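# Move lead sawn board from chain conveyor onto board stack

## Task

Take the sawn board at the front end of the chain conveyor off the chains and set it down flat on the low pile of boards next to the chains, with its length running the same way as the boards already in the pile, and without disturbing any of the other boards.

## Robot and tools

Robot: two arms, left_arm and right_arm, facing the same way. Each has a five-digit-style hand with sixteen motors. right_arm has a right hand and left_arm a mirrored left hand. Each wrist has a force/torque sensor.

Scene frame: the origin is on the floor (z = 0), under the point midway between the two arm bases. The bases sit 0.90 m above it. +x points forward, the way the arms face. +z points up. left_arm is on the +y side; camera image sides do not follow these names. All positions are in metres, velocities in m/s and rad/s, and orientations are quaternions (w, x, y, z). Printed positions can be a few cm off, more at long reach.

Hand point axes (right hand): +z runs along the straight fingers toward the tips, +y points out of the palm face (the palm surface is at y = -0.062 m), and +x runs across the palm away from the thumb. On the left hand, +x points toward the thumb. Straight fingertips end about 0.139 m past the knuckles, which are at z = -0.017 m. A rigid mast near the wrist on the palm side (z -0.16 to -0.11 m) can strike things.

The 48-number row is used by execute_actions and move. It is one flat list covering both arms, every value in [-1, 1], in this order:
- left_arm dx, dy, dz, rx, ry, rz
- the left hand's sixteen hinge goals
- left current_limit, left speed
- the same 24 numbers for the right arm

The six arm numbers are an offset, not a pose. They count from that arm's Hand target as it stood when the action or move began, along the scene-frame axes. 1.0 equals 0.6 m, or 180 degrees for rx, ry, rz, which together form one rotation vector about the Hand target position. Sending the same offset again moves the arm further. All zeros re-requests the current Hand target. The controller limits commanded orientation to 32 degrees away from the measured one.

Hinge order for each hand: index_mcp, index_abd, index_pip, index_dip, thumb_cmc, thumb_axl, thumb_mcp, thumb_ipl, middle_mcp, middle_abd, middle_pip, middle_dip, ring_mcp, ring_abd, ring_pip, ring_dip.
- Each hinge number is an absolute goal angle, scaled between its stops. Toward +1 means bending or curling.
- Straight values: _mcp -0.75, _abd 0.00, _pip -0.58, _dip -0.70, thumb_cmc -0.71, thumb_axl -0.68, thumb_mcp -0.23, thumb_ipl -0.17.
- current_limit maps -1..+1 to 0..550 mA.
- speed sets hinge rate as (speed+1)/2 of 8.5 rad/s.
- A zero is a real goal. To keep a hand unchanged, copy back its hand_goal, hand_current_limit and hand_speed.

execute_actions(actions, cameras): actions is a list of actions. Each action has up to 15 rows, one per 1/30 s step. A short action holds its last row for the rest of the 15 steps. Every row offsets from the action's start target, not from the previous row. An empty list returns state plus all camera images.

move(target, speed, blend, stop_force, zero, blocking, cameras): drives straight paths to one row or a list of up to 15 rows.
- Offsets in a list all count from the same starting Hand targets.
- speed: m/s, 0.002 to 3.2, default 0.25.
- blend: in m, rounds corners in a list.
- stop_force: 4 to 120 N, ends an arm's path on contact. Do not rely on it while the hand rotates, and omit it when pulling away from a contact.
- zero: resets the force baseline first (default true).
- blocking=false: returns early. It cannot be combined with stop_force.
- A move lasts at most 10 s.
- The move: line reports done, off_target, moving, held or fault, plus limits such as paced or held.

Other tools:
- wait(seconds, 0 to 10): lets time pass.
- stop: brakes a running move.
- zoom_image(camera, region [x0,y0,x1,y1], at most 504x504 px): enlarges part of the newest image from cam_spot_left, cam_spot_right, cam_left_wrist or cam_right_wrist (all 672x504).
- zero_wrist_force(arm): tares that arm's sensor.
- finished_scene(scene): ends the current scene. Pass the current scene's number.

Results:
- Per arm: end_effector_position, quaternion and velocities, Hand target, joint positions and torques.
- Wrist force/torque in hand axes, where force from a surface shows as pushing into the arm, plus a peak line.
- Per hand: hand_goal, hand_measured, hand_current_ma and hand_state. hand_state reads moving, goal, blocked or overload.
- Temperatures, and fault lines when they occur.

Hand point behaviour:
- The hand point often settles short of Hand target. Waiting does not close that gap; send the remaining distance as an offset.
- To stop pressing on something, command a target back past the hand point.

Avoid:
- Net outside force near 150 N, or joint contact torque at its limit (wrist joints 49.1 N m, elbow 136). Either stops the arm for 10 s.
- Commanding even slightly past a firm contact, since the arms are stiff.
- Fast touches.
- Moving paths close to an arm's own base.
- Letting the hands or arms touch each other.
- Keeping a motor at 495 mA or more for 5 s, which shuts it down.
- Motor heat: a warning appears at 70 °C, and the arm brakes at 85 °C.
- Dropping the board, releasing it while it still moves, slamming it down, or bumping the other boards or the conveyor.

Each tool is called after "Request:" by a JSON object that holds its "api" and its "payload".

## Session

Request:
{"api": "execute_actions", "payload": {"actions": []}}

Scene clock: 0.00 s.
left_arm: end_effector_position=(+0.0992, +0.6335, +1.2793) hand_goal=(-0.754, +0.000, -0.576, -0.696, -0.714, -0.678, -0.226, -0.168, -0.754, +0.000, -0.576, -0.696, -0.754, +0.000, -0.576, -0.696) hand_measured=(-0.754, +0.000, -0.576, -0.696, -0.714, -0.678, -0.226, -0.168, -0.754, +0.000, -0.576, -0.696, -0.754, +0.000, -0.576, -0.696) hand_current_ma=(+0, +0, +0, +0, +0, +0, +0, +0, +0, +0, +0, +0, +0, +0, +0, +0) hand_state=(goal, goal, goal, goal, goal, goal, goal, goal, goal, goal, goal, goal, goal, goal, goal, goal) hand_current_limit=0.40 hand_speed=-0.60 end_effector_quat_wxyz=(-0.015, -0.204, +0.912, -0.356) | right_arm: end_effector_position=(+0.1473, -0.4943, +1.2175) hand_goal=(-0.754, +0.000, -0.576, -0.696, -0.714, -0.678, -0.226, -0.168, -0.754, +0.000, -0.576, -0.696, -0.754, +0.000, -0.576, -0.696) hand_measured=(-0.754, +0.000, -0.576, -0.696, -0.714, -0.678, -0.226, -0.168, -0.754, +0.000, -0.576, -0.696, -0.754, +0.000, -0.576, -0.696) hand_current_ma=(+0, +0, +0, +0, +0, +0, +0, +0, +0, +0, +0, +0, +0, +0, +0, +0) hand_state=(goal, goal, goal, goal, goal, goal, goal, goal, goal, goal, goal, goal, goal, goal, goal, goal) hand_current_limit=0.40 hand_speed=-0.60 end_effector_quat_wxyz=(-0.075, -0.067, +0.932, -0.349)
Joint positions: left_arm=[0.165 -2.06 2.247 1.371 2.3 1.29] | right_arm=[-0.139 -2.06 2.347 1.285 2.3 1.29]
Joint velocities: within noise
Joint torques (N m): no reading
Motor temperatures (°C): left_arm=[21 22 23 28 28 27] | right_arm=[28 30 27 30 28 28]
Wrist force (N): no reading
Wrist torque (N m): no reading
Wrist force, peak (N): no reading
Hand target: left_arm +0.0992, +0.6335, +1.2793; -0.015, -0.204, +0.912, -0.356 | right_arm +0.1473, -0.4943, +1.2175; -0.075, -0.067, +0.932, -0.349

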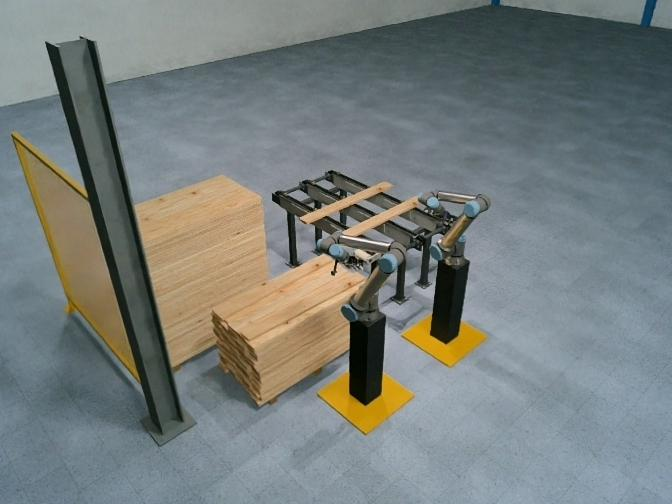

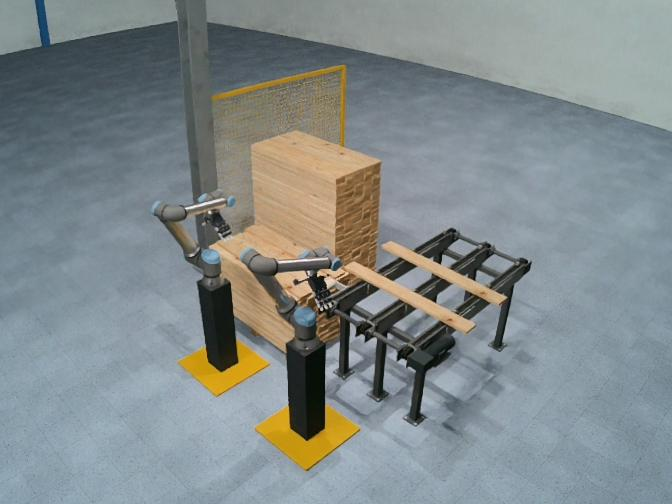

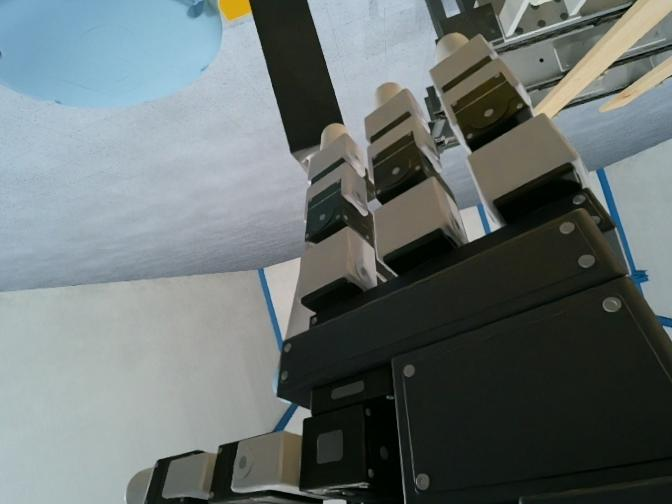

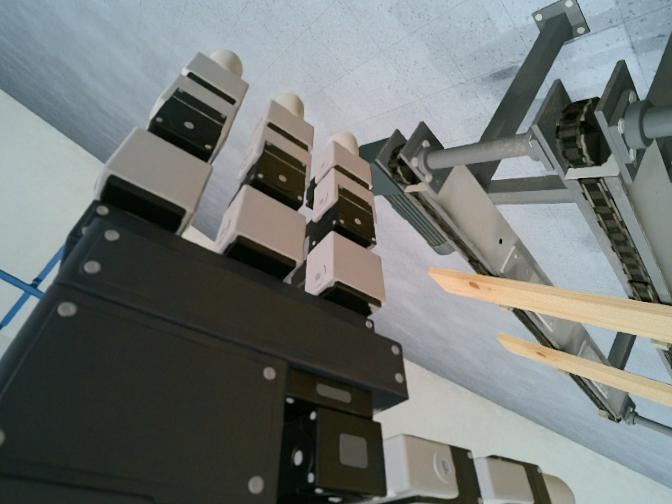

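Request:
{"api": "zoom_image", "payload": {"camera": "cam_spot_right", "region": [330, 240, 510, 340]}}

Request:
{"api": "zoom_image", "payload": {"camera": "cam_spot_left", "region": [205, 245, 385, 385]}}

Request:
{"api": "zoom_image", "payload": {"camera": "cam_spot_right", "region": [205, 215, 345, 320]}}

Scaled by 2.800.

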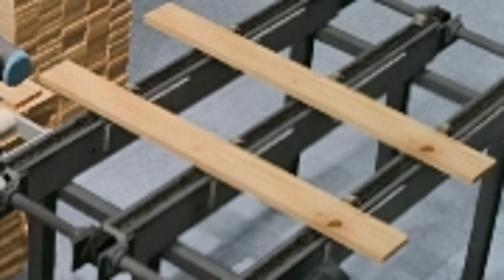

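Scaled by 2.800.

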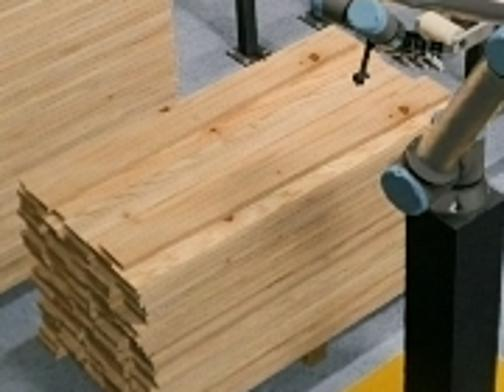

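Scaled by 3.600.

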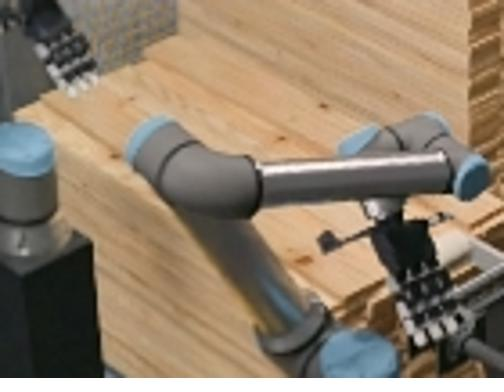

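Request:
{"api": "zoom_image", "payload": {"camera": "cam_spot_left", "region": [205, 300, 285, 380]}}

Request:
{"api": "zoom_image", "payload": {"camera": "cam_spot_left", "region": [285, 250, 365, 330]}}

Request:
{"api": "zoom_image", "payload": {"camera": "cam_spot_right", "region": [205, 215, 275, 285]}}

Request:
{"api": "zoom_image", "payload": {"camera": "cam_spot_right", "region": [270, 240, 350, 320]}}

Scaled by 6.300.

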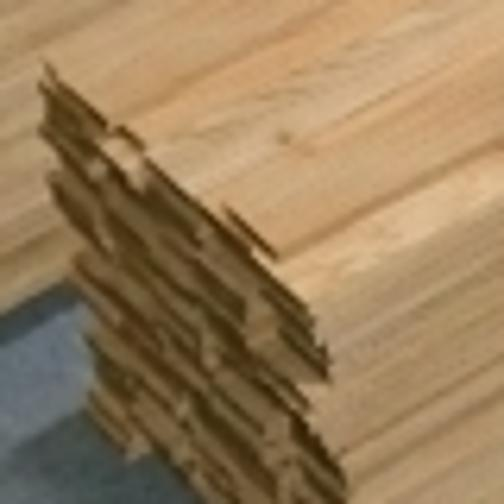

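Scaled by 6.300.

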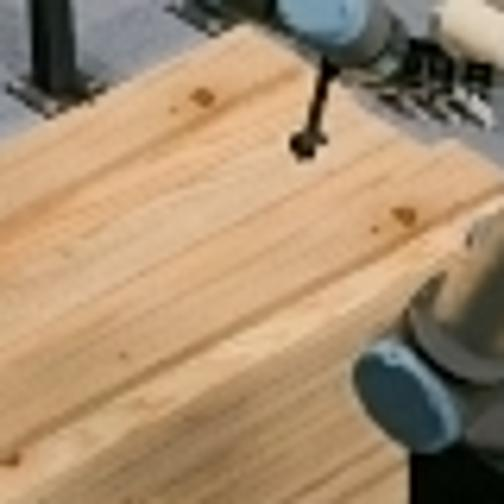

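Scaled by 7.200.

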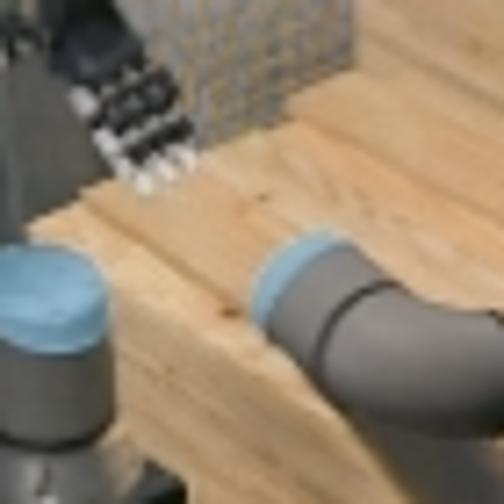

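Scaled by 6.300.

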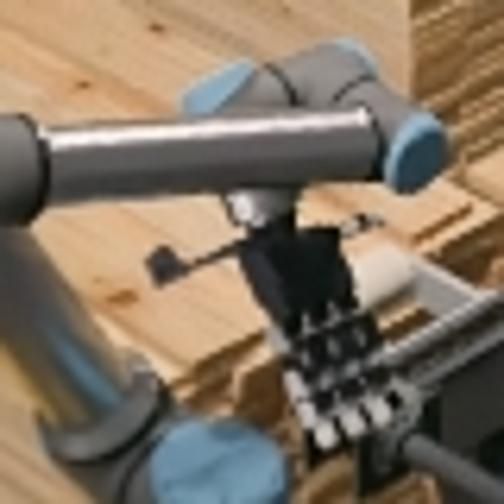

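Request:
{"api": "move", "payload": {"target": [0.75,0.2,-0.2,0.0133,0.3161,0.8098,-0.754,0,-0.576,-0.696,-0.714,-0.678,-0.226,-0.168,-0.754,0,-0.576,-0.696,-0.754,0,-0.576,-0.696,0.4,-0.6,0.7,-0.65,0,-0.1603,-0.2635,0.4685,-0.754,0,-0.576,-0.696,-0.714,-0.678,-0.226,-0.168,-0.754,0,-0.576,-0.696,-0.754,0,-0.576,-0.696,0.4,-0.6], "speed": 0.4}}

Scene clock: 78.90 s.
left_arm: end_effector_position=(+0.5492, +0.7535, +1.1593) hand_goal=(-0.754, +0.000, -0.576, -0.696, -0.714, -0.678, -0.226, -0.168, -0.754, +0.000, -0.576, -0.696, -0.754, +0.000, -0.576, -0.696) hand_measured=(-0.750, +0.000, -0.576, -0.696, -0.712, -0.678, -0.224, -0.168, -0.750, +0.000, -0.576, -0.696, -0.750, +0.000, -0.576, -0.696) hand_current_ma=(+18, +0, -2, +0, +8, +3, +10, +1, +19, +0, -2, +0, +19, +0, -2, +0) hand_state=(goal, goal, goal, goal, goal, goal, goal, goal, goal, goal, goal, goal, goal, goal, goal, goal) hand_current_limit=0.40 hand_speed=-0.60 end_effector_quat_wxyz=(+0.000, +1.000, +0.000, +0.000) | right_arm: end_effector_position=(+0.5673, -0.8843, +1.2175) hand_goal=(-0.754, +0.000, -0.576, -0.696, -0.714, -0.678, -0.226, -0.168, -0.754, +0.000, -0.576, -0.696, -0.754, +0.000, -0.576, -0.696) hand_measured=(-0.746, +0.000, -0.576, -0.696, -0.706, -0.678, -0.224, -0.168, -0.746, +0.000, -0.576, -0.696, -0.746, +0.000, -0.576, -0.696) hand_current_ma=(+28, +0, +0, +0, +24, +2, +3, +1, +24, +0, +0, +0, +23, +0, +0, +0) hand_state=(goal, goal, goal, goal, goal, goal, goal, goal, goal, goal, goal, goal, goal, goal, goal, goal) hand_current_limit=0.40 hand_speed=-0.60 end_effector_quat_wxyz=(+0.500, -0.500, +0.500, -0.500)
Joint positions: left_arm=[0.206 -1.264 1.735 1.101 1.57 -1.365] | right_arm=[-1.21 -1.664 2.153 -0.486 0.361 -0.002]
Joint torques (N m): left_arm=[-12.36 -44.08 -44.42 7.64 -2.42 -2.84] | right_arm=[13.41 -12.37 -30.93 -3.04 -3.57 2.72]
Wrist force (N): left_arm=[-0.7 1.2 -0.9] | right_arm=[-0.7 -0.8 0.7]
Wrist torque (N m): left_arm=[0.34 0.00 -0.02] | right_arm=[-0.21 -0.17 0.00]
Wrist force, peak (N): left_arm=[-1.1 1.4 -0.1] | right_arm=[-0.9 -1.1 1.2]
Hand target: left_arm +0.5492, +0.7535, +1.1593; +0.000, +1.000, +0.000, +0.000 | right_arm +0.5673, -0.8843, +1.2175; +0.500, -0.500, +0.500, -0.500
Off the commanded pose: left_arm 0.000 m, 0 deg | right_arm 0.000 m, 0 deg.
move: done

Request:
{"api": "move", "payload": {"target": [0.335,0.33,-0.13,0,0,0,-0.754,0,-0.576,0.7,-0.714,-0.678,-0.226,-0.168,-0.754,0,-0.576,0.7,-0.754,0,-0.576,0.7,0.7,-0.6,0.388,-0.643,-0.163,0,0,0,-0.754,0,-0.576,-0.696,-0.714,-0.678,-0.226,-0.168,-0.754,0,-0.576,-0.696,-0.754,0,-0.576,-0.696,0.4,-0.6], "speed": 0.4, "cameras": ["all"]}}

Request:
{"api": "zoom_image", "payload": {"camera": "cam_spot_right", "region": [270, 240, 470, 390]}}

Scene clock: 88.03 s.
left_arm: end_effector_position=(+0.7502, +0.9515, +1.0814) hand_goal=(-0.754, +0.000, -0.576, +0.700, -0.714, -0.678, -0.226, -0.168, -0.754, +0.000, -0.576, +0.700, -0.754, +0.000, -0.576, +0.700) hand_measured=(-0.750, +0.000, -0.576, +0.696, -0.712, -0.678, -0.224, -0.168, -0.752, +0.000, -0.576, +0.696, -0.752, +0.000, -0.576, +0.696) hand_current_ma=(+12, +0, -2, -11, +8, +3, +10, +1, +12, +0, -2, -14, +12, +0, -2, -13) hand_state=(goal, goal, goal, goal, goal, goal, goal, goal, goal, goal, goal, goal, goal, goal, goal, goal) hand_current_limit=0.70 hand_speed=-0.60 end_effector_quat_wxyz=(+0.000, +1.000, +0.000, +0.000) | right_arm: end_effector_position=(+0.8001, -1.2701, +1.1197) hand_goal=(-0.754, +0.000, -0.576, -0.696, -0.714, -0.678, -0.226, -0.168, -0.754, +0.000, -0.576, -0.696, -0.754, +0.000, -0.576, -0.696) hand_measured=(-0.744, +0.000, -0.576, -0.696, -0.706, -0.678, -0.224, -0.168, -0.746, +0.000, -0.576, -0.696, -0.746, +0.000, -0.576, -0.696) hand_current_ma=(+30, +0, +0, +0, +25, +2, +3, +1, +25, +0, +0, +0, +25, +0, +0, +0) hand_state=(goal, goal, goal, goal, goal, goal, goal, goal, goal, goal, goal, goal, goal, goal, goal, goal) hand_current_limit=0.40 hand_speed=-0.60 end_effector_quat_wxyz=(+0.500, -0.500, +0.500, -0.500)
Joint positions: left_arm=[0.389 -0.779 1.105 1.245 1.57 -1.183] | right_arm=[-1.119 -0.887 1.302 -0.414 0.452 -0.001]
Joint torques (N m): left_arm=[12.41 -83.45 -47.18 7.64 1.76 1.4] | right_arm=[11.04 -70.59 -45.33 1.92 1.91 -3.33]
Wrist force (N): left_arm=[-0.3 0.8 -0.5] | right_arm=[-0.7 -0.7 0.6]
Wrist torque (N m): left_arm=[0.36 0.03 -0.10] | right_arm=[-0.20 -0.16 0.13]
Wrist force, peak (N): left_arm=[-1.9 2.4 -1.1] | right_arm=[-2.7 -1.6 -0.1]
Hand target: left_arm +0.7502, +0.9515, +1.0813; +0.000, +1.000, +0.000, +0.000 | right_arm +0.8001, -1.2701, +1.1197; +0.500, -0.500, +0.500, -0.500
Off the commanded pose: left_arm 0.000 m, 0 deg | right_arm 0.000 m, 0 deg.
move: done

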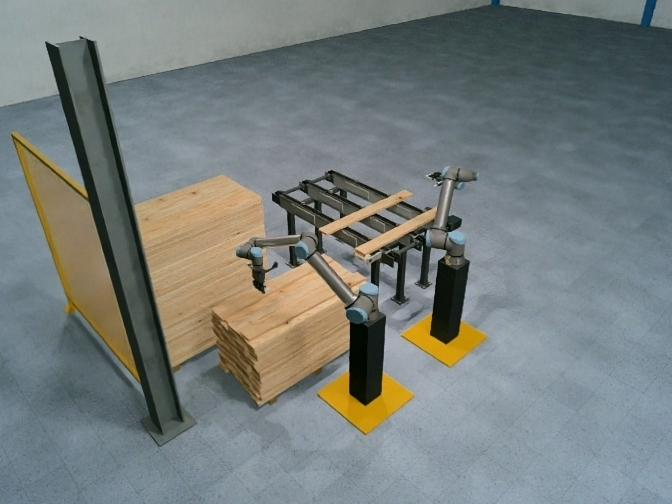

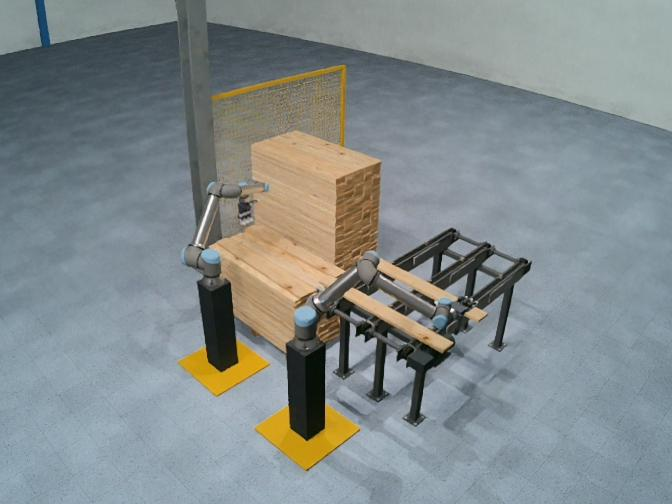

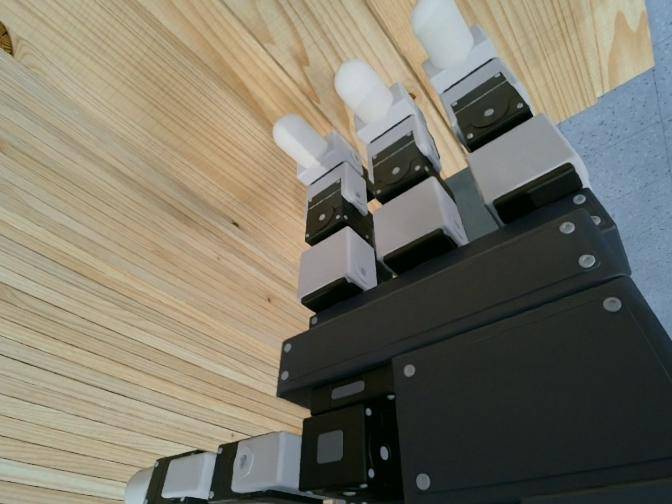

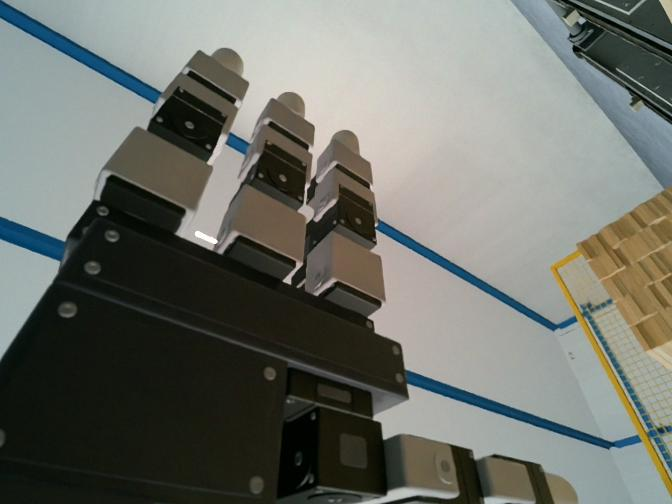

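Scaled by 2.520.

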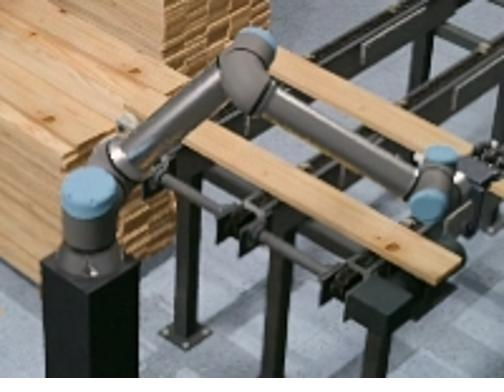

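Request:
{"api": "move", "payload": {"target": [[-0.05,-0.4,0,0,0,0,-0.754,0,-0.576,0.7,-0.714,-0.678,-0.226,-0.168,-0.754,0,-0.576,0.7,-0.754,0,-0.576,0.7,0.7,-0.6,0.0415,-0.06,0,0,0,0,-0.754,0,-0.576,-0.696,-0.714,-0.678,-0.226,-0.168,-0.754,0,-0.576,-0.696,-0.754,0,-0.576,-0.696,0.4,-0.6],[-0.05,-0.4,-0.1,0,0,0,-0.754,0,-0.576,0.7,-0.714,-0.678,-0.226,-0.168,-0.754,0,-0.576,0.7,-0.754,0,-0.576,0.7,0.7,-0.6,0.0415,-0.06,-0.278,0,0,0,-0.754,0,-0.576,-0.696,-0.714,-0.678,-0.226,-0.168,-0.754,0,-0.576,-0.696,-0.754,0,-0.576,-0.696,0.4,-0.6]], "speed": [0.3,0.12], "blend": [0.02,0], "cameras": ["cam_spot_right"]}}

Request:
{"api": "zoom_image", "payload": {"camera": "cam_spot_right", "region": [330, 260, 480, 370]}}

Scene clock: 107.30 s.
left_arm: end_effector_position=(+0.7202, +0.7115, +1.0214) hand_goal=(-0.754, +0.000, -0.576, +0.700, -0.714, -0.678, -0.226, -0.168, -0.754, +0.000, -0.576, +0.700, -0.754, +0.000, -0.576, +0.700) hand_measured=(-0.752, +0.000, -0.576, +0.698, -0.712, -0.678, -0.224, -0.168, -0.752, +0.000, -0.576, +0.696, -0.752, +0.000, -0.576, +0.696) hand_current_ma=(+8, +0, -2, -11, +5, +3, +11, +1, +8, +0, -2, -14, +8, +0, -2, -13) hand_state=(goal, goal, goal, goal, goal, goal, goal, goal, goal, goal, goal, goal, goal, goal, goal, goal) hand_current_limit=0.70 hand_speed=-0.60 end_effector_quat_wxyz=(+0.000, +1.000, +0.000, +0.000) | right_arm: end_effector_position=(+0.8250, -1.3061, +0.9530) hand_goal=(-0.754, +0.000, -0.576, -0.696, -0.714, -0.678, -0.226, -0.168, -0.754, +0.000, -0.576, -0.696, -0.754, +0.000, -0.576, -0.696) hand_measured=(-0.744, +0.000, -0.576, -0.696, -0.706, -0.678, -0.224, -0.168, -0.746, +0.000, -0.576, -0.696, -0.746, +0.000, -0.576, -0.696) hand_current_ma=(+31, +0, +0, +0, +26, +2, +3, +1, +26, +0, +0, +0, +26, +0, +0, +0) hand_state=(goal, goal, goal, goal, goal, goal, goal, goal, goal, goal, goal, goal, goal, goal, goal, goal) hand_current_limit=0.40 hand_speed=-0.60 end_effector_quat_wxyz=(+0.500, -0.500, +0.500, -0.500)
Joint positions: left_arm=[0.102 -0.946 1.518 0.999 1.57 -1.47] | right_arm=[-1.112 -0.685 1.258 -0.572 0.459 -0.001]
Joint torques (N m): left_arm=[-13.05 -67.72 -18.4 0.1 -1.98 -3.06] | right_arm=[5.37 -79.71 -29.15 -3.49 3.57 3.07]
Wrist force (N): left_arm=[-0.4 0.8 -0.6] | right_arm=[-1.4 -0.8 0.6]
Wrist torque (N m): left_arm=[0.26 -0.04 -0.02] | right_arm=[-0.18 -0.03 -0.06]
Wrist force, peak (N): left_arm=[-1.2 3.4 -1.1] | right_arm=[-1.3 -0.9 1.4]
Hand target: left_arm +0.7202, +0.7115, +1.0213; +0.000, +1.000, +0.000, +0.000 | right_arm +0.8250, -1.3061, +0.9529; +0.500, -0.500, +0.500, -0.500
Off the commanded pose: left_arm 0.000 m, 0 deg | right_arm 0.000 m, 0 deg.
move: done
Images, in order (width x height): cam_spot_right 672x504.

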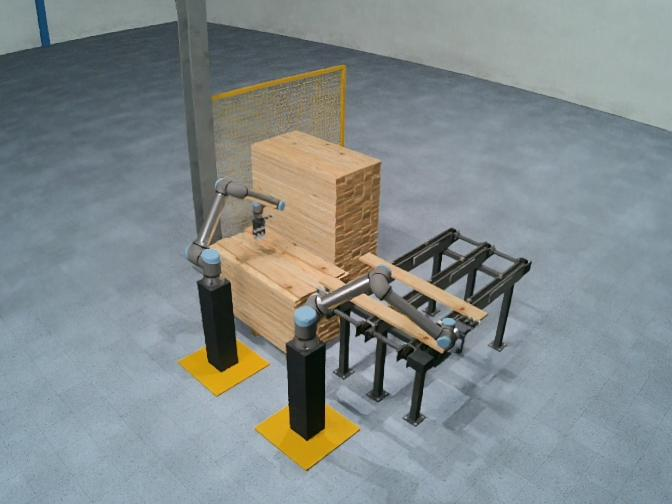

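Scaled by 3.360.

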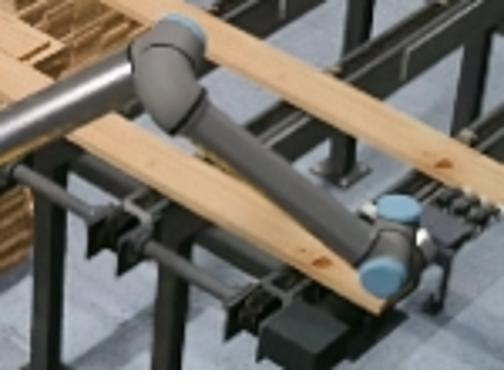

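Request:
{"api": "move", "payload": {"target": [0,0,0,0,0,0,-0.754,0,-0.576,0.7,-0.714,-0.678,-0.226,-0.168,-0.754,0,-0.576,0.7,-0.754,0,-0.576,0.7,0.7,-0.6,0,0.2,0,0,0,0,-0.754,0,-0.576,-0.696,-0.714,-0.678,-0.226,-0.168,-0.754,0,-0.576,-0.696,-0.754,0,-0.576,-0.696,0.4,-0.6], "speed": 0.04, "stop_force": 4}}

Scene clock: 115.10 s.
left_arm: end_effector_position=(+0.7202, +0.7115, +1.0213) hand_goal=(-0.754, +0.000, -0.576, +0.700, -0.714, -0.678, -0.226, -0.168, -0.754, +0.000, -0.576, +0.700, -0.754, +0.000, -0.576, +0.700) hand_measured=(-0.752, +0.000, -0.576, +0.698, -0.712, -0.678, -0.224, -0.168, -0.752, +0.000, -0.576, +0.696, -0.752, +0.000, -0.576, +0.696) hand_current_ma=(+8, +0, -2, -11, +5, +3, +11, +1, +8, +0, -2, -14, +8, +0, -2, -13) hand_state=(goal, goal, goal, goal, goal, goal, goal, goal, goal, goal, goal, goal, goal, goal, goal, goal) hand_current_limit=0.70 hand_speed=-0.60 end_effector_quat_wxyz=(+0.000, +1.000, +0.000, +0.000) | right_arm: end_effector_position=(+0.8250, -1.2401, +0.9528) hand_goal=(-0.754, +0.000, -0.576, -0.696, -0.714, -0.678, -0.226, -0.168, -0.754, +0.000, -0.576, -0.696, -0.754, +0.000, -0.576, -0.696) hand_measured=(-0.744, +0.000, -0.576, -0.696, -0.706, -0.678, -0.224, -0.168, -0.746, +0.000, -0.576, -0.696, -0.746, +0.000, -0.576, -0.696) hand_current_ma=(+31, +0, +0, +0, +27, +2, +3, +1, +26, +0, +0, +0, +26, +0, +0, +0) hand_state=(goal, goal, goal, goal, goal, goal, goal, goal, goal, goal, goal, goal, goal, goal, goal, goal) hand_current_limit=0.40 hand_speed=-0.60 end_effector_quat_wxyz=(+0.500, -0.500, +0.500, -0.500)
Joint positions: left_arm=[0.102 -0.946 1.518 0.999 1.57 -1.47] | right_arm=[-1.08 -0.758 1.403 -0.644 0.491 -0.001]
Joint torques (N m): left_arm=[-4.09 -67.12 -18.81 0.02 1.02 -2.9] | right_arm=[-12.37 -74.94 -41.29 1.91 -3.56 1.33]
Wrist force (N): left_arm=[-0.5 1.3 -0.6] | right_arm=[-1.2 -0.9 1.1]
Wrist torque (N m): left_arm=[0.32 -0.02 -0.03] | right_arm=[-0.24 -0.08 -0.02]
Wrist force, peak (N): left_arm=[-0.7 0.8 -1.7] | right_arm=[5.9 -3.4 1.2]
Hand target: left_arm +0.7202, +0.7115, +1.0213; +0.000, +1.000, +0.000, +0.000 | right_arm +0.8250, -1.2401, +0.9528; +0.500, -0.500, +0.500, -0.500 (not the last commanded pose)
Off the commanded pose: left_arm 0.000 m, 0 deg | right_arm 0.054 m, 0 deg.
move: contact (right_arm)

Request:
{"api": "move", "payload": {"target": [0,0,0,0,0,0,-0.754,0,-0.576,0.7,-0.714,-0.678,-0.226,-0.168,-0.754,0,-0.576,0.7,-0.754,0,-0.576,0.7,0.7,-0.6,0,0.865,0,0,0,0,-0.754,0,-0.576,-0.696,-0.714,-0.678,-0.226,-0.168,-0.754,0,-0.576,-0.696,-0.754,0,-0.576,-0.696,0.4,-0.6], "speed": 0.09, "stop_force": 25, "cameras": ["all"]}}

Request:
{"api": "zoom_image", "payload": {"camera": "cam_spot_right", "region": [270, 230, 450, 350]}}

Scene clock: 134.13 s.
left_arm: end_effector_position=(+0.7202, +0.7115, +1.0213) hand_goal=(-0.754, +0.000, -0.576, +0.700, -0.714, -0.678, -0.226, -0.168, -0.754, +0.000, -0.576, +0.700, -0.754, +0.000, -0.576, +0.700) hand_measured=(-0.752, +0.000, -0.576, +0.698, -0.712, -0.678, -0.224, -0.168, -0.752, +0.000, -0.576, +0.696, -0.752, +0.000, -0.576, +0.696) hand_current_ma=(+8, +0, -2, -11, +5, +3, +11, +1, +8, +0, -2, -14, +8, +0, -2, -13) hand_state=(goal, goal, goal, goal, goal, goal, goal, goal, goal, goal, goal, goal, goal, goal, goal, goal) hand_current_limit=0.70 hand_speed=-0.60 end_effector_quat_wxyz=(+0.000, +1.000, +0.000, +0.000) | right_arm: end_effector_position=(+0.8250, -0.7211, +0.9528) hand_goal=(-0.754, +0.000, -0.576, -0.696, -0.714, -0.678, -0.226, -0.168, -0.754, +0.000, -0.576, -0.696, -0.754, +0.000, -0.576, -0.696) hand_measured=(-0.744, +0.000, -0.576, -0.696, -0.706, -0.678, -0.224, -0.168, -0.746, +0.000, -0.576, -0.696, -0.746, +0.000, -0.576, -0.696) hand_current_ma=(+31, +0, +0, +0, +27, +2, +3, +1, +26, +0, +0, +0, +26, +0, +0, +0) hand_state=(goal, goal, goal, goal, goal, goal, goal, goal, goal, goal, goal, goal, goal, goal, goal, goal) hand_current_limit=0.40 hand_speed=-0.60 end_effector_quat_wxyz=(+0.500, -0.500, +0.500, -0.500)
Joint positions: left_arm=[0.102 -0.946 1.518 0.999 1.57 -1.47] | right_arm=[-0.613 -1.121 2.101 -0.979 0.958 0]
Joint torques (N m): left_arm=[1.63 -67.53 -18.38 0.33 0.84 -2.96] | right_arm=[15.65 -72.83 -14.37 -3.31 2.86 3.4]
Wrist force (N): left_arm=[-0.9 0.7 -0.7] | right_arm=[4.8 -4.3 1.1]
Wrist torque (N m): left_arm=[0.24 0.04 -0.06] | right_arm=[-0.71 -0.85 -0.49]
Wrist force, peak (N): left_arm=[-1.0 1.3 -1.4] | right_arm=[6.1 -4.1 0.5]
Hand target: left_arm +0.7202, +0.7115, +1.0213; +0.000, +1.000, +0.000, +0.000 | right_arm +0.8250, -0.7211, +0.9528; +0.500, -0.500, +0.500, -0.500
Off the commanded pose: left_arm 0.000 m, 0 deg | right_arm 0.000 m, 0 deg.
move: done

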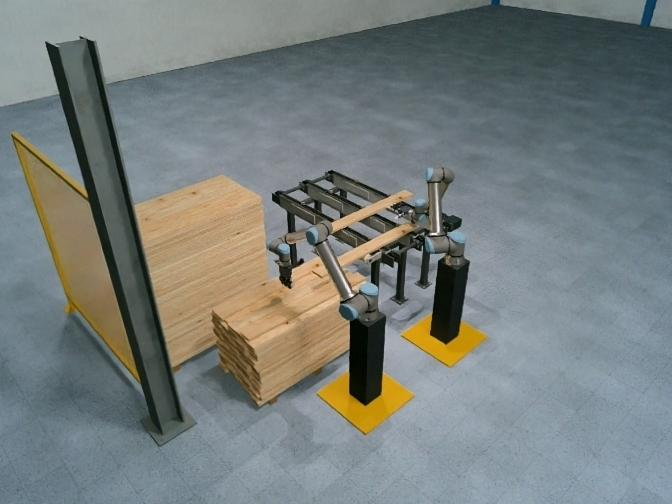

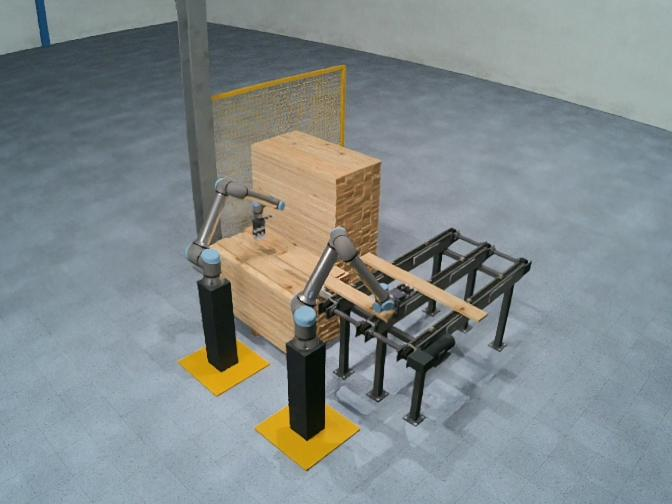

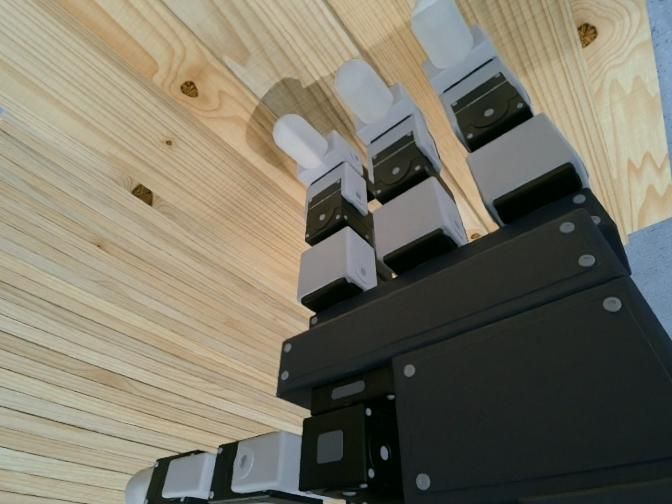

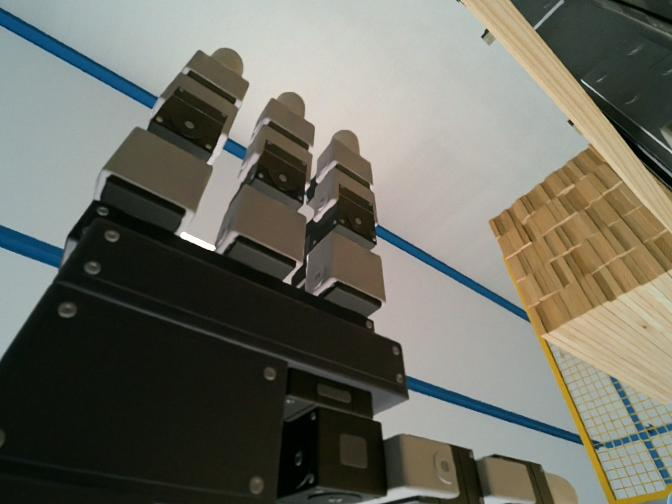

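Scaled by 2.800.

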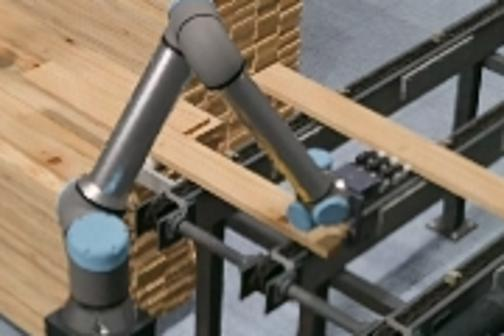

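Request:
{"api": "move", "payload": {"target": [[0,-0.36,0,0,0,0,-0.754,0,-0.576,0.7,-0.714,-0.678,-0.226,-0.168,-0.754,0,-0.576,0.7,-0.754,0,-0.576,0.7,0.7,-0.6,0,0,0,0,0,0,-0.754,0,-0.576,-0.696,-0.714,-0.678,-0.226,-0.168,-0.754,0,-0.576,-0.696,-0.754,0,-0.576,-0.696,0.4,-0.6],[0,-0.36,-0.154,0,0,0,-0.754,0,-0.576,0.7,-0.714,-0.678,-0.226,-0.168,-0.754,0,-0.576,0.7,-0.754,0,-0.576,0.7,0.7,-0.6,0,0,0,0,0,0,-0.754,0,-0.576,-0.696,-0.714,-0.678,-0.226,-0.168,-0.754,0,-0.576,-0.696,-0.754,0,-0.576,-0.696,0.4,-0.6]], "speed": [0.2,0.08], "blend": [0.01,0], "stop_force": 8, "cameras": ["cam_left_wrist"]}}

Scene clock: 147.20 s.
left_arm: end_effector_position=(+0.7202, +0.4955, +0.9289) hand_goal=(-0.754, +0.000, -0.576, +0.700, -0.714, -0.678, -0.226, -0.168, -0.754, +0.000, -0.576, +0.700, -0.754, +0.000, -0.576, +0.700) hand_measured=(-0.752, +0.000, -0.576, +0.698, -0.712, -0.678, -0.224, -0.168, -0.752, +0.000, -0.576, +0.696, -0.752, +0.000, -0.576, +0.696) hand_current_ma=(+8, +0, -2, -11, +5, +3, +11, +1, +8, +0, -2, -14, +8, +0, -2, -13) hand_state=(goal, goal, goal, goal, goal, goal, goal, goal, goal, goal, goal, goal, goal, goal, goal, goal) hand_current_limit=0.70 hand_speed=-0.60 end_effector_quat_wxyz=(+0.000, +1.000, +0.000, +0.000) | right_arm: end_effector_position=(+0.8250, -0.7211, +0.9528) hand_goal=(-0.754, +0.000, -0.576, -0.696, -0.714, -0.678, -0.226, -0.168, -0.754, +0.000, -0.576, -0.696, -0.754, +0.000, -0.576, -0.696) hand_measured=(-0.744, +0.000, -0.576, -0.696, -0.706, -0.678, -0.224, -0.168, -0.746, +0.000, -0.576, -0.696, -0.746, +0.000, -0.576, -0.696) hand_current_ma=(+31, +0, +0, +0, +27, +2, +3, +1, +26, +0, +0, +0, +26, +0, +0, +0) hand_state=(goal, goal, goal, goal, goal, goal, goal, goal, goal, goal, goal, goal, goal, goal, goal, goal) hand_current_limit=0.40 hand_speed=-0.60 end_effector_quat_wxyz=(+0.500, -0.500, +0.500, -0.500)
Joint positions: left_arm=[-0.209 -0.909 1.656 0.825 1.57 -1.78] | right_arm=[-0.613 -1.121 2.101 -0.979 0.958 0]
Joint torques (N m): left_arm=[-7.88 -65.74 -14.18 -0.13 -1.11 -2.48] | right_arm=[15.1 -73.06 -14.13 -0.35 2.16 3.67]
Wrist force (N): left_arm=[-1.1 1.2 -0.4] | right_arm=[5.3 -4.6 1.0]
Wrist torque (N m): left_arm=[0.29 0.03 -0.09] | right_arm=[-0.73 -0.90 -0.47]
Wrist force, peak (N): left_arm=[-1.0 1.9 -1.7] | right_arm=[5.3 -5.0 1.4]
Hand target: left_arm +0.7202, +0.4955, +0.9289; +0.000, +1.000, +0.000, +0.000 | right_arm +0.8250, -0.7211, +0.9528; +0.500, -0.500, +0.500, -0.500
Off the commanded pose: left_arm 0.000 m, 0 deg | right_arm 0.000 m, 0 deg.
move: done
Images, in order (width x height): cam_left_wrist 672x504.

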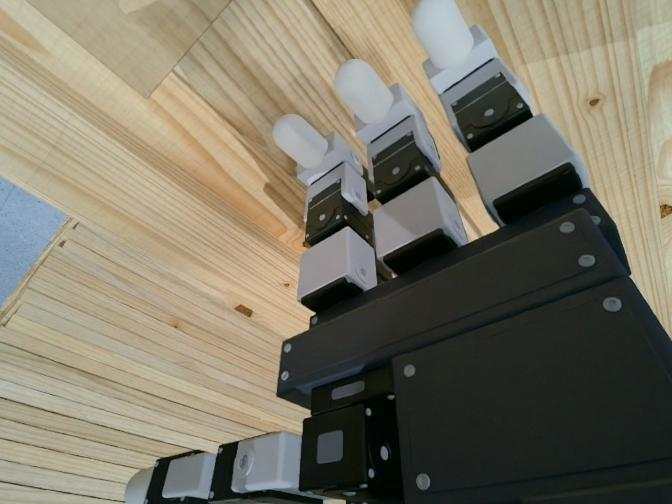

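Request:
{"api": "move", "payload": {"target": [0,-0.23,0,0,0,0,-0.754,0,-0.576,0.7,-0.714,-0.678,-0.226,-0.168,-0.754,0,-0.576,0.7,-0.754,0,-0.576,0.7,0.7,-0.6,0,0,0,0,0,0,-0.754,0,-0.576,-0.696,-0.714,-0.678,-0.226,-0.168,-0.754,0,-0.576,-0.696,-0.754,0,-0.576,-0.696,0.4,-0.6], "speed": 0.04, "stop_force": 4, "cameras": ["cam_left_wrist"]}}

Scene clock: 160.60 s.
left_arm: end_effector_position=(+0.7202, +0.4034, +0.9289) hand_goal=(-0.754, +0.000, -0.576, +0.700, -0.714, -0.678, -0.226, -0.168, -0.754, +0.000, -0.576, +0.700, -0.754, +0.000, -0.576, +0.700) hand_measured=(-0.756, +0.000, -0.576, +0.698, -0.712, -0.678, -0.224, -0.168, -0.756, +0.000, -0.576, +0.696, -0.756, +0.000, -0.576, +0.696) hand_current_ma=(-6, +0, -2, -11, +5, +3, +11, +1, -6, +0, -2, -14, -6, +1, -2, -13) hand_state=(goal, goal, goal, goal, goal, goal, goal, goal, goal, goal, goal, goal, goal, goal, goal, goal) hand_current_limit=0.70 hand_speed=-0.60 end_effector_quat_wxyz=(+0.000, +1.000, +0.000, +0.000) | right_arm: end_effector_position=(+0.8250, -0.7211, +0.9529) hand_goal=(-0.754, +0.000, -0.576, -0.696, -0.714, -0.678, -0.226, -0.168, -0.754, +0.000, -0.576, -0.696, -0.754, +0.000, -0.576, -0.696) hand_measured=(-0.744, +0.000, -0.576, -0.696, -0.706, -0.678, -0.224, -0.168, -0.746, +0.000, -0.576, -0.696, -0.746, +0.000, -0.576, -0.696) hand_current_ma=(+31, +0, +0, +0, +27, +2, +3, +1, +26, +0, +0, +0, +26, +0, +0, +0) hand_state=(goal, goal, goal, goal, goal, goal, goal, goal, goal, goal, goal, goal, goal, goal, goal, goal) hand_current_limit=0.40 hand_speed=-0.60 end_effector_quat_wxyz=(+0.500, -0.500, +0.500, -0.500)
Joint positions: left_arm=[-0.34 -0.906 1.651 0.827 1.57 -1.911] | right_arm=[-0.613 -1.121 2.101 -0.979 0.958 0]
Joint torques (N m): left_arm=[12.72 -104.07 -14.63 -0.12 1.92 1.18] | right_arm=[14.62 -57.63 -15.86 0.53 1.32 3.78]
Wrist force (N): left_arm=[-0.1 0.8 -0.2] | right_arm=[4.8 -4.6 1.4]
Wrist torque (N m): left_arm=[0.24 -0.08 -0.05] | right_arm=[-0.75 -0.86 -0.47]
Wrist force, peak (N): left_arm=[-1.1 -8.9 -4.4] | right_arm=[6.7 -9.2 1.1]
Hand target: left_arm +0.7202, +0.4034, +0.9289; +0.000, +1.000, +0.000, +0.000 (not the last commanded pose) | right_arm +0.8250, -0.7211, +0.9528; +0.500, -0.500, +0.500, -0.500
Off the commanded pose: left_arm 0.046 m, 0 deg | right_arm 0.000 m, 0 deg.
move: contact (left_arm)
Images, in order (width x height): cam_left_wrist 672x504.

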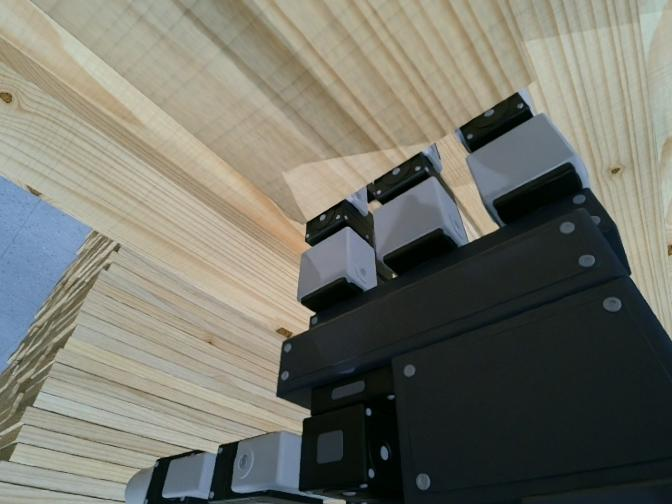

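Request:
{"api": "move", "payload": {"target": [[0,0.008,0.027,0,0,0,-0.754,0,-0.576,0.72,-0.714,-0.678,-0.226,-0.168,-0.754,0,-0.576,0.72,-0.754,0,-0.576,0.72,0.7,-0.6,0,0,0,0,0,0,-0.754,0,-0.576,-0.696,-0.714,-0.678,-0.226,-0.168,-0.754,0,-0.576,-0.696,-0.754,0,-0.576,-0.696,0.4,-0.6]], "speed": 0.03, "cameras": ["cam_left_wrist"]}}

Scene clock: 168.67 s.
left_arm: end_effector_position=(+0.7202, +0.4081, +0.9450) hand_goal=(-0.754, +0.000, -0.576, +0.720, -0.714, -0.678, -0.226, -0.168, -0.754, +0.000, -0.576, +0.720, -0.754, +0.000, -0.576, +0.720) hand_measured=(-0.758, +0.000, -0.586, +0.706, -0.712, -0.678, -0.224, -0.168, -0.758, +0.000, -0.586, +0.702, -0.758, +0.000, -0.590, +0.700) hand_current_ma=(-19, +0, -43, -62, +5, +3, +11, +1, -19, +0, -44, -76, -16, +1, -54, -82) hand_state=(goal, goal, goal, goal, goal, goal, goal, goal, goal, goal, goal, goal, goal, goal, goal, goal) hand_current_limit=0.70 hand_speed=-0.60 end_effector_quat_wxyz=(+0.000, +1.000, +0.000, +0.000) | right_arm: end_effector_position=(+0.8250, -0.7210, +0.9528) hand_goal=(-0.754, +0.000, -0.576, -0.696, -0.714, -0.678, -0.226, -0.168, -0.754, +0.000, -0.576, -0.696, -0.754, +0.000, -0.576, -0.696) hand_measured=(-0.744, +0.000, -0.576, -0.696, -0.706, -0.678, -0.224, -0.168, -0.746, +0.000, -0.576, -0.696, -0.746, +0.000, -0.576, -0.696) hand_current_ma=(+31, +0, +0, +0, +27, +2, +3, +1, +26, +0, +0, +0, +26, +0, +0, +0) hand_state=(goal, goal, goal, goal, goal, goal, goal, goal, goal, goal, goal, goal, goal, goal, goal, goal) hand_current_limit=0.40 hand_speed=-0.60 end_effector_quat_wxyz=(+0.500, -0.500, +0.500, -0.500)
Joint positions: left_arm=[-0.333 -0.924 1.647 0.849 1.57 -1.905] | right_arm=[-0.613 -1.121 2.101 -0.979 0.958 0]
Joint torques (N m): left_arm=[14.5 -109.55 -41.46 8.43 0.58 1.23] | right_arm=[9.49 -43.85 -23.02 0.59 0.56 1.37]
Wrist force (N): left_arm=[0.0 3.1 7.7] | right_arm=[-0.8 -0.7 1.2]
Wrist torque (N m): left_arm=[-0.20 0.11 -0.12] | right_arm=[-0.21 -0.08 0.00]
Wrist force, peak (N): left_arm=[0.0 3.1 7.7] | right_arm=[4.9 -5.0 1.4]
Hand target: left_arm +0.7202, +0.4082, +0.9451; +0.000, +1.000, +0.000, +0.000 | right_arm +0.8250, -0.7211, +0.9528; +0.500, -0.500, +0.500, -0.500
Off the commanded pose: left_arm 0.000 m, 0 deg | right_arm 0.000 m, 0 deg.
move: done
Images, in order (width x height): cam_left_wrist 672x504.

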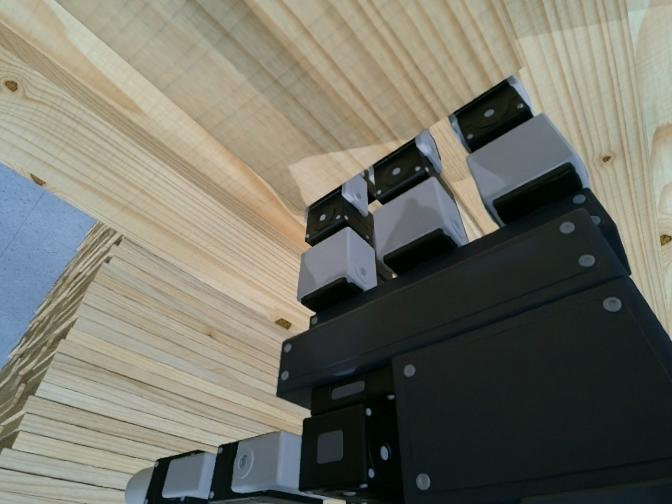

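Request:
{"api": "move", "payload": {"target": [0,0.99,0,0,0,0,-0.754,0,-0.576,0.72,-0.714,-0.678,-0.226,-0.168,-0.754,0,-0.576,0.72,-0.754,0,-0.576,0.72,0.7,-0.6,0,0.99,0,0,0,0,-0.754,0,-0.576,-0.696,-0.714,-0.678,-0.226,-0.168,-0.754,0,-0.576,-0.696,-0.754,0,-0.576,-0.696,0.4,-0.6], "speed": 0.09, "stop_force": 30, "cameras": ["cam_left_wrist","cam_spot_right"]}}

Scene clock: 182.27 s.
left_arm: end_effector_position=(+0.7202, +1.0022, +0.9451) hand_goal=(-0.754, +0.000, -0.576, +0.720, -0.714, -0.678, -0.226, -0.168, -0.754, +0.000, -0.576, +0.720, -0.754, +0.000, -0.576, +0.720) hand_measured=(-0.768, +0.000, -0.590, +0.704, -0.712, -0.678, -0.224, -0.168, -0.770, +0.000, -0.590, +0.700, -0.768, +0.000, -0.592, +0.698) hand_current_ma=(-66, +0, -54, -70, +5, +3, +11, +1, -69, +0, -55, -84, -60, +1, -67, -96) hand_state=(goal, goal, goal, goal, goal, goal, goal, goal, goal, goal, goal, goal, goal, goal, goal, blocked) hand_current_limit=0.70 hand_speed=-0.60 end_effector_quat_wxyz=(+0.000, +1.000, +0.000, +0.000) | right_arm: end_effector_position=(+0.8250, -0.1271, +0.9528) hand_goal=(-0.754, +0.000, -0.576, -0.696, -0.714, -0.678, -0.226, -0.168, -0.754, +0.000, -0.576, -0.696, -0.754, +0.000, -0.576, -0.696) hand_measured=(-0.744, +0.000, -0.576, -0.696, -0.706, -0.678, -0.224, -0.168, -0.746, +0.000, -0.576, -0.696, -0.746, +0.000, -0.576, -0.696) hand_current_ma=(+31, +0, +0, +0, +27, +2, +3, +1, +26, +0, +0, +0, +26, +0, +0, +0) hand_state=(goal, goal, goal, goal, goal, goal, goal, goal, goal, goal, goal, goal, goal, goal, goal, goal) hand_current_limit=0.40 hand_speed=-0.60 end_effector_quat_wxyz=(+0.500, -0.500, +0.500, -0.500)
Joint positions: left_arm=[0.457 -0.672 1.166 1.078 1.57 -1.115] | right_arm=[0.355 -1.018 1.907 -0.889 1.926 0.001]
Joint torques (N m): left_arm=[14.48 -93.11 -46.94 8.45 1.96 1.64] | right_arm=[12.04 -52.31 -35.44 0.39 3.23 3.05]
Wrist force (N): left_arm=[0.1 1.6 7.1] | right_arm=[-0.9 -1.1 0.8]
Wrist torque (N m): left_arm=[0.03 0.14 -0.11] | right_arm=[-0.27 -0.12 -0.02]
Wrist force, peak (N): left_arm=[0.6 3.1 8.5] | right_arm=[-1.1 -0.9 1.6]
Hand target: left_arm +0.7202, +1.0022, +0.9451; +0.000, +1.000, +0.000, +0.000 | right_arm +0.8250, -0.1271, +0.9528; +0.500, -0.500, +0.500, -0.500
Off the commanded pose: left_arm 0.000 m, 0 deg | right_arm 0.000 m, 0 deg.
move: done
Images, in order (width x height): cam_spot_right 672x504, cam_left_wrist 672x504.

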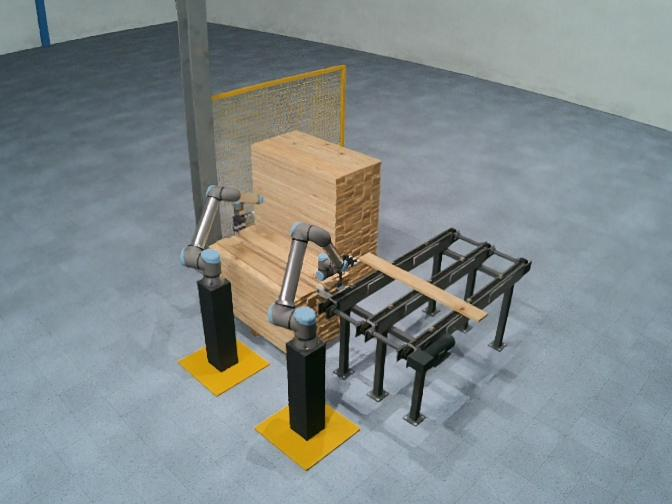

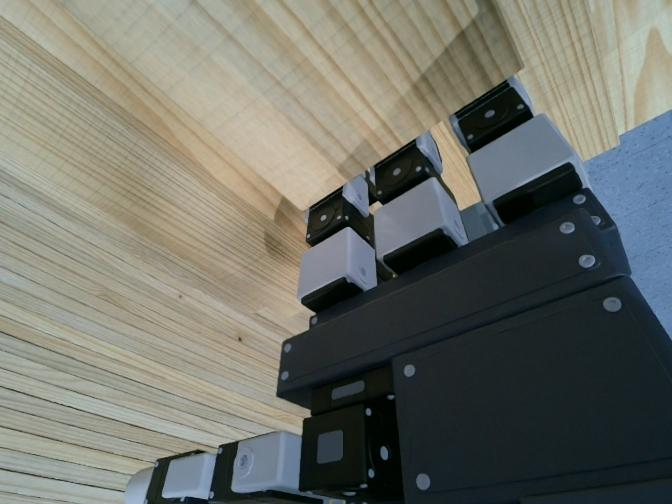

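Request:
{"api": "move", "payload": {"target": [0,0.058,0,0,0,0,-0.754,0,-0.576,0.72,-0.714,-0.678,-0.226,-0.168,-0.754,0,-0.576,0.72,-0.754,0,-0.576,0.72,0.7,-0.6,0,0.058,0,0,0,0,-0.754,0,-0.576,-0.696,-0.714,-0.678,-0.226,-0.168,-0.754,0,-0.576,-0.696,-0.754,0,-0.576,-0.696,0.4,-0.6], "speed": 0.06, "stop_force": 30, "cameras": ["cam_right_wrist","cam_spot_left"]}}

Request:
{"api": "zoom_image", "payload": {"camera": "cam_spot_left", "region": [240, 200, 440, 340]}}

Scene clock: 192.17 s.
left_arm: end_effector_position=(+0.7202, +1.0370, +0.9451) hand_goal=(-0.754, +0.000, -0.576, +0.720, -0.714, -0.678, -0.226, -0.168, -0.754, +0.000, -0.576, +0.720, -0.754, +0.000, -0.576, +0.720) hand_measured=(-0.768, +0.000, -0.590, +0.704, -0.712, -0.678, -0.224, -0.168, -0.770, +0.000, -0.590, +0.700, -0.768, +0.000, -0.592, +0.698) hand_current_ma=(-66, +0, -54, -70, +5, +3, +11, +1, -69, +0, -56, -84, -60, +1, -68, -96) hand_state=(goal, goal, goal, goal, goal, goal, goal, goal, goal, goal, goal, goal, goal, goal, goal, blocked) hand_current_limit=0.70 hand_speed=-0.60 end_effector_quat_wxyz=(+0.000, +1.000, +0.000, +0.000) | right_arm: end_effector_position=(+0.8250, -0.0923, +0.9528) hand_goal=(-0.754, +0.000, -0.576, -0.696, -0.714, -0.678, -0.226, -0.168, -0.754, +0.000, -0.576, -0.696, -0.754, +0.000, -0.576, -0.696) hand_measured=(-0.744, +0.000, -0.576, -0.696, -0.706, -0.678, -0.224, -0.168, -0.746, +0.000, -0.576, -0.696, -0.746, +0.000, -0.576, -0.696) hand_current_ma=(+31, +0, +0, +0, +27, +2, +3, +1, +26, +0, +0, +0, +26, +0, +0, +0) hand_state=(goal, goal, goal, goal, goal, goal, goal, goal, goal, goal, goal, goal, goal, goal, goal, goal) hand_current_limit=0.40 hand_speed=-0.60 end_effector_quat_wxyz=(+0.500, -0.500, +0.500, -0.500)
Joint positions: left_arm=[0.492 -0.637 1.096 1.112 1.57 -1.079] | right_arm=[0.402 -0.995 1.864 -0.868 1.973 0.001]
Joint torques (N m): left_arm=[13.47 -96.19 -47.6 8.62 1.22 1.36] | right_arm=[11.75 -54.8 -36.29 0.51 3.31 2.84]
Wrist force (N): left_arm=[-0.1 1.4 7.7] | right_arm=[-1.0 -0.3 1.0]
Wrist torque (N m): left_arm=[-0.08 0.16 -0.14] | right_arm=[-0.20 -0.11 0.00]
Wrist force, peak (N): left_arm=[0.7 1.5 8.0] | right_arm=[-0.8 -1.4 0.9]
Hand target: left_arm +0.7202, +1.0370, +0.9451; +0.000, +1.000, +0.000, +0.000 | right_arm +0.8250, -0.0923, +0.9528; +0.500, -0.500, +0.500, -0.500
Off the commanded pose: left_arm 0.000 m, 0 deg | right_arm 0.000 m, 0 deg.
move: done
Images, in order (width x height): cam_spot_left 672x504, cam_right_wrist 672x504.

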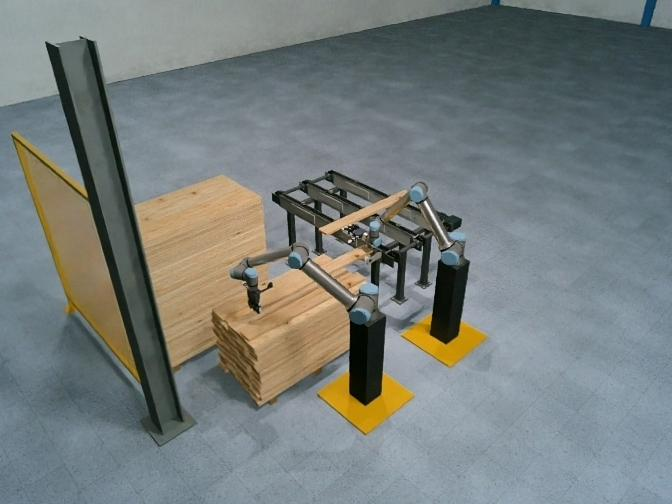

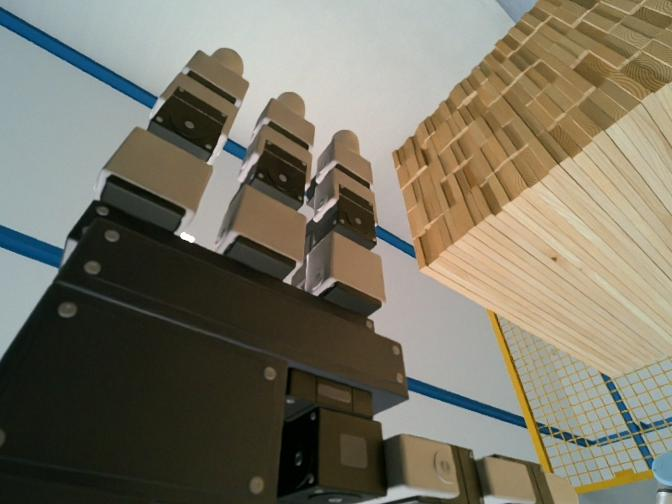

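Scaled by 2.520.

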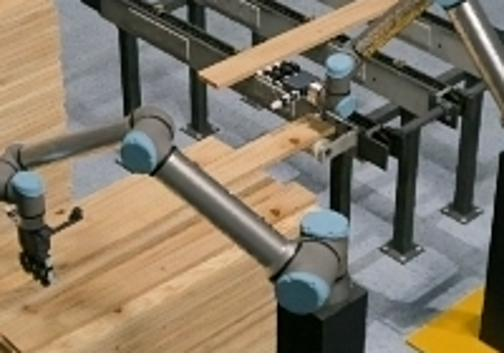

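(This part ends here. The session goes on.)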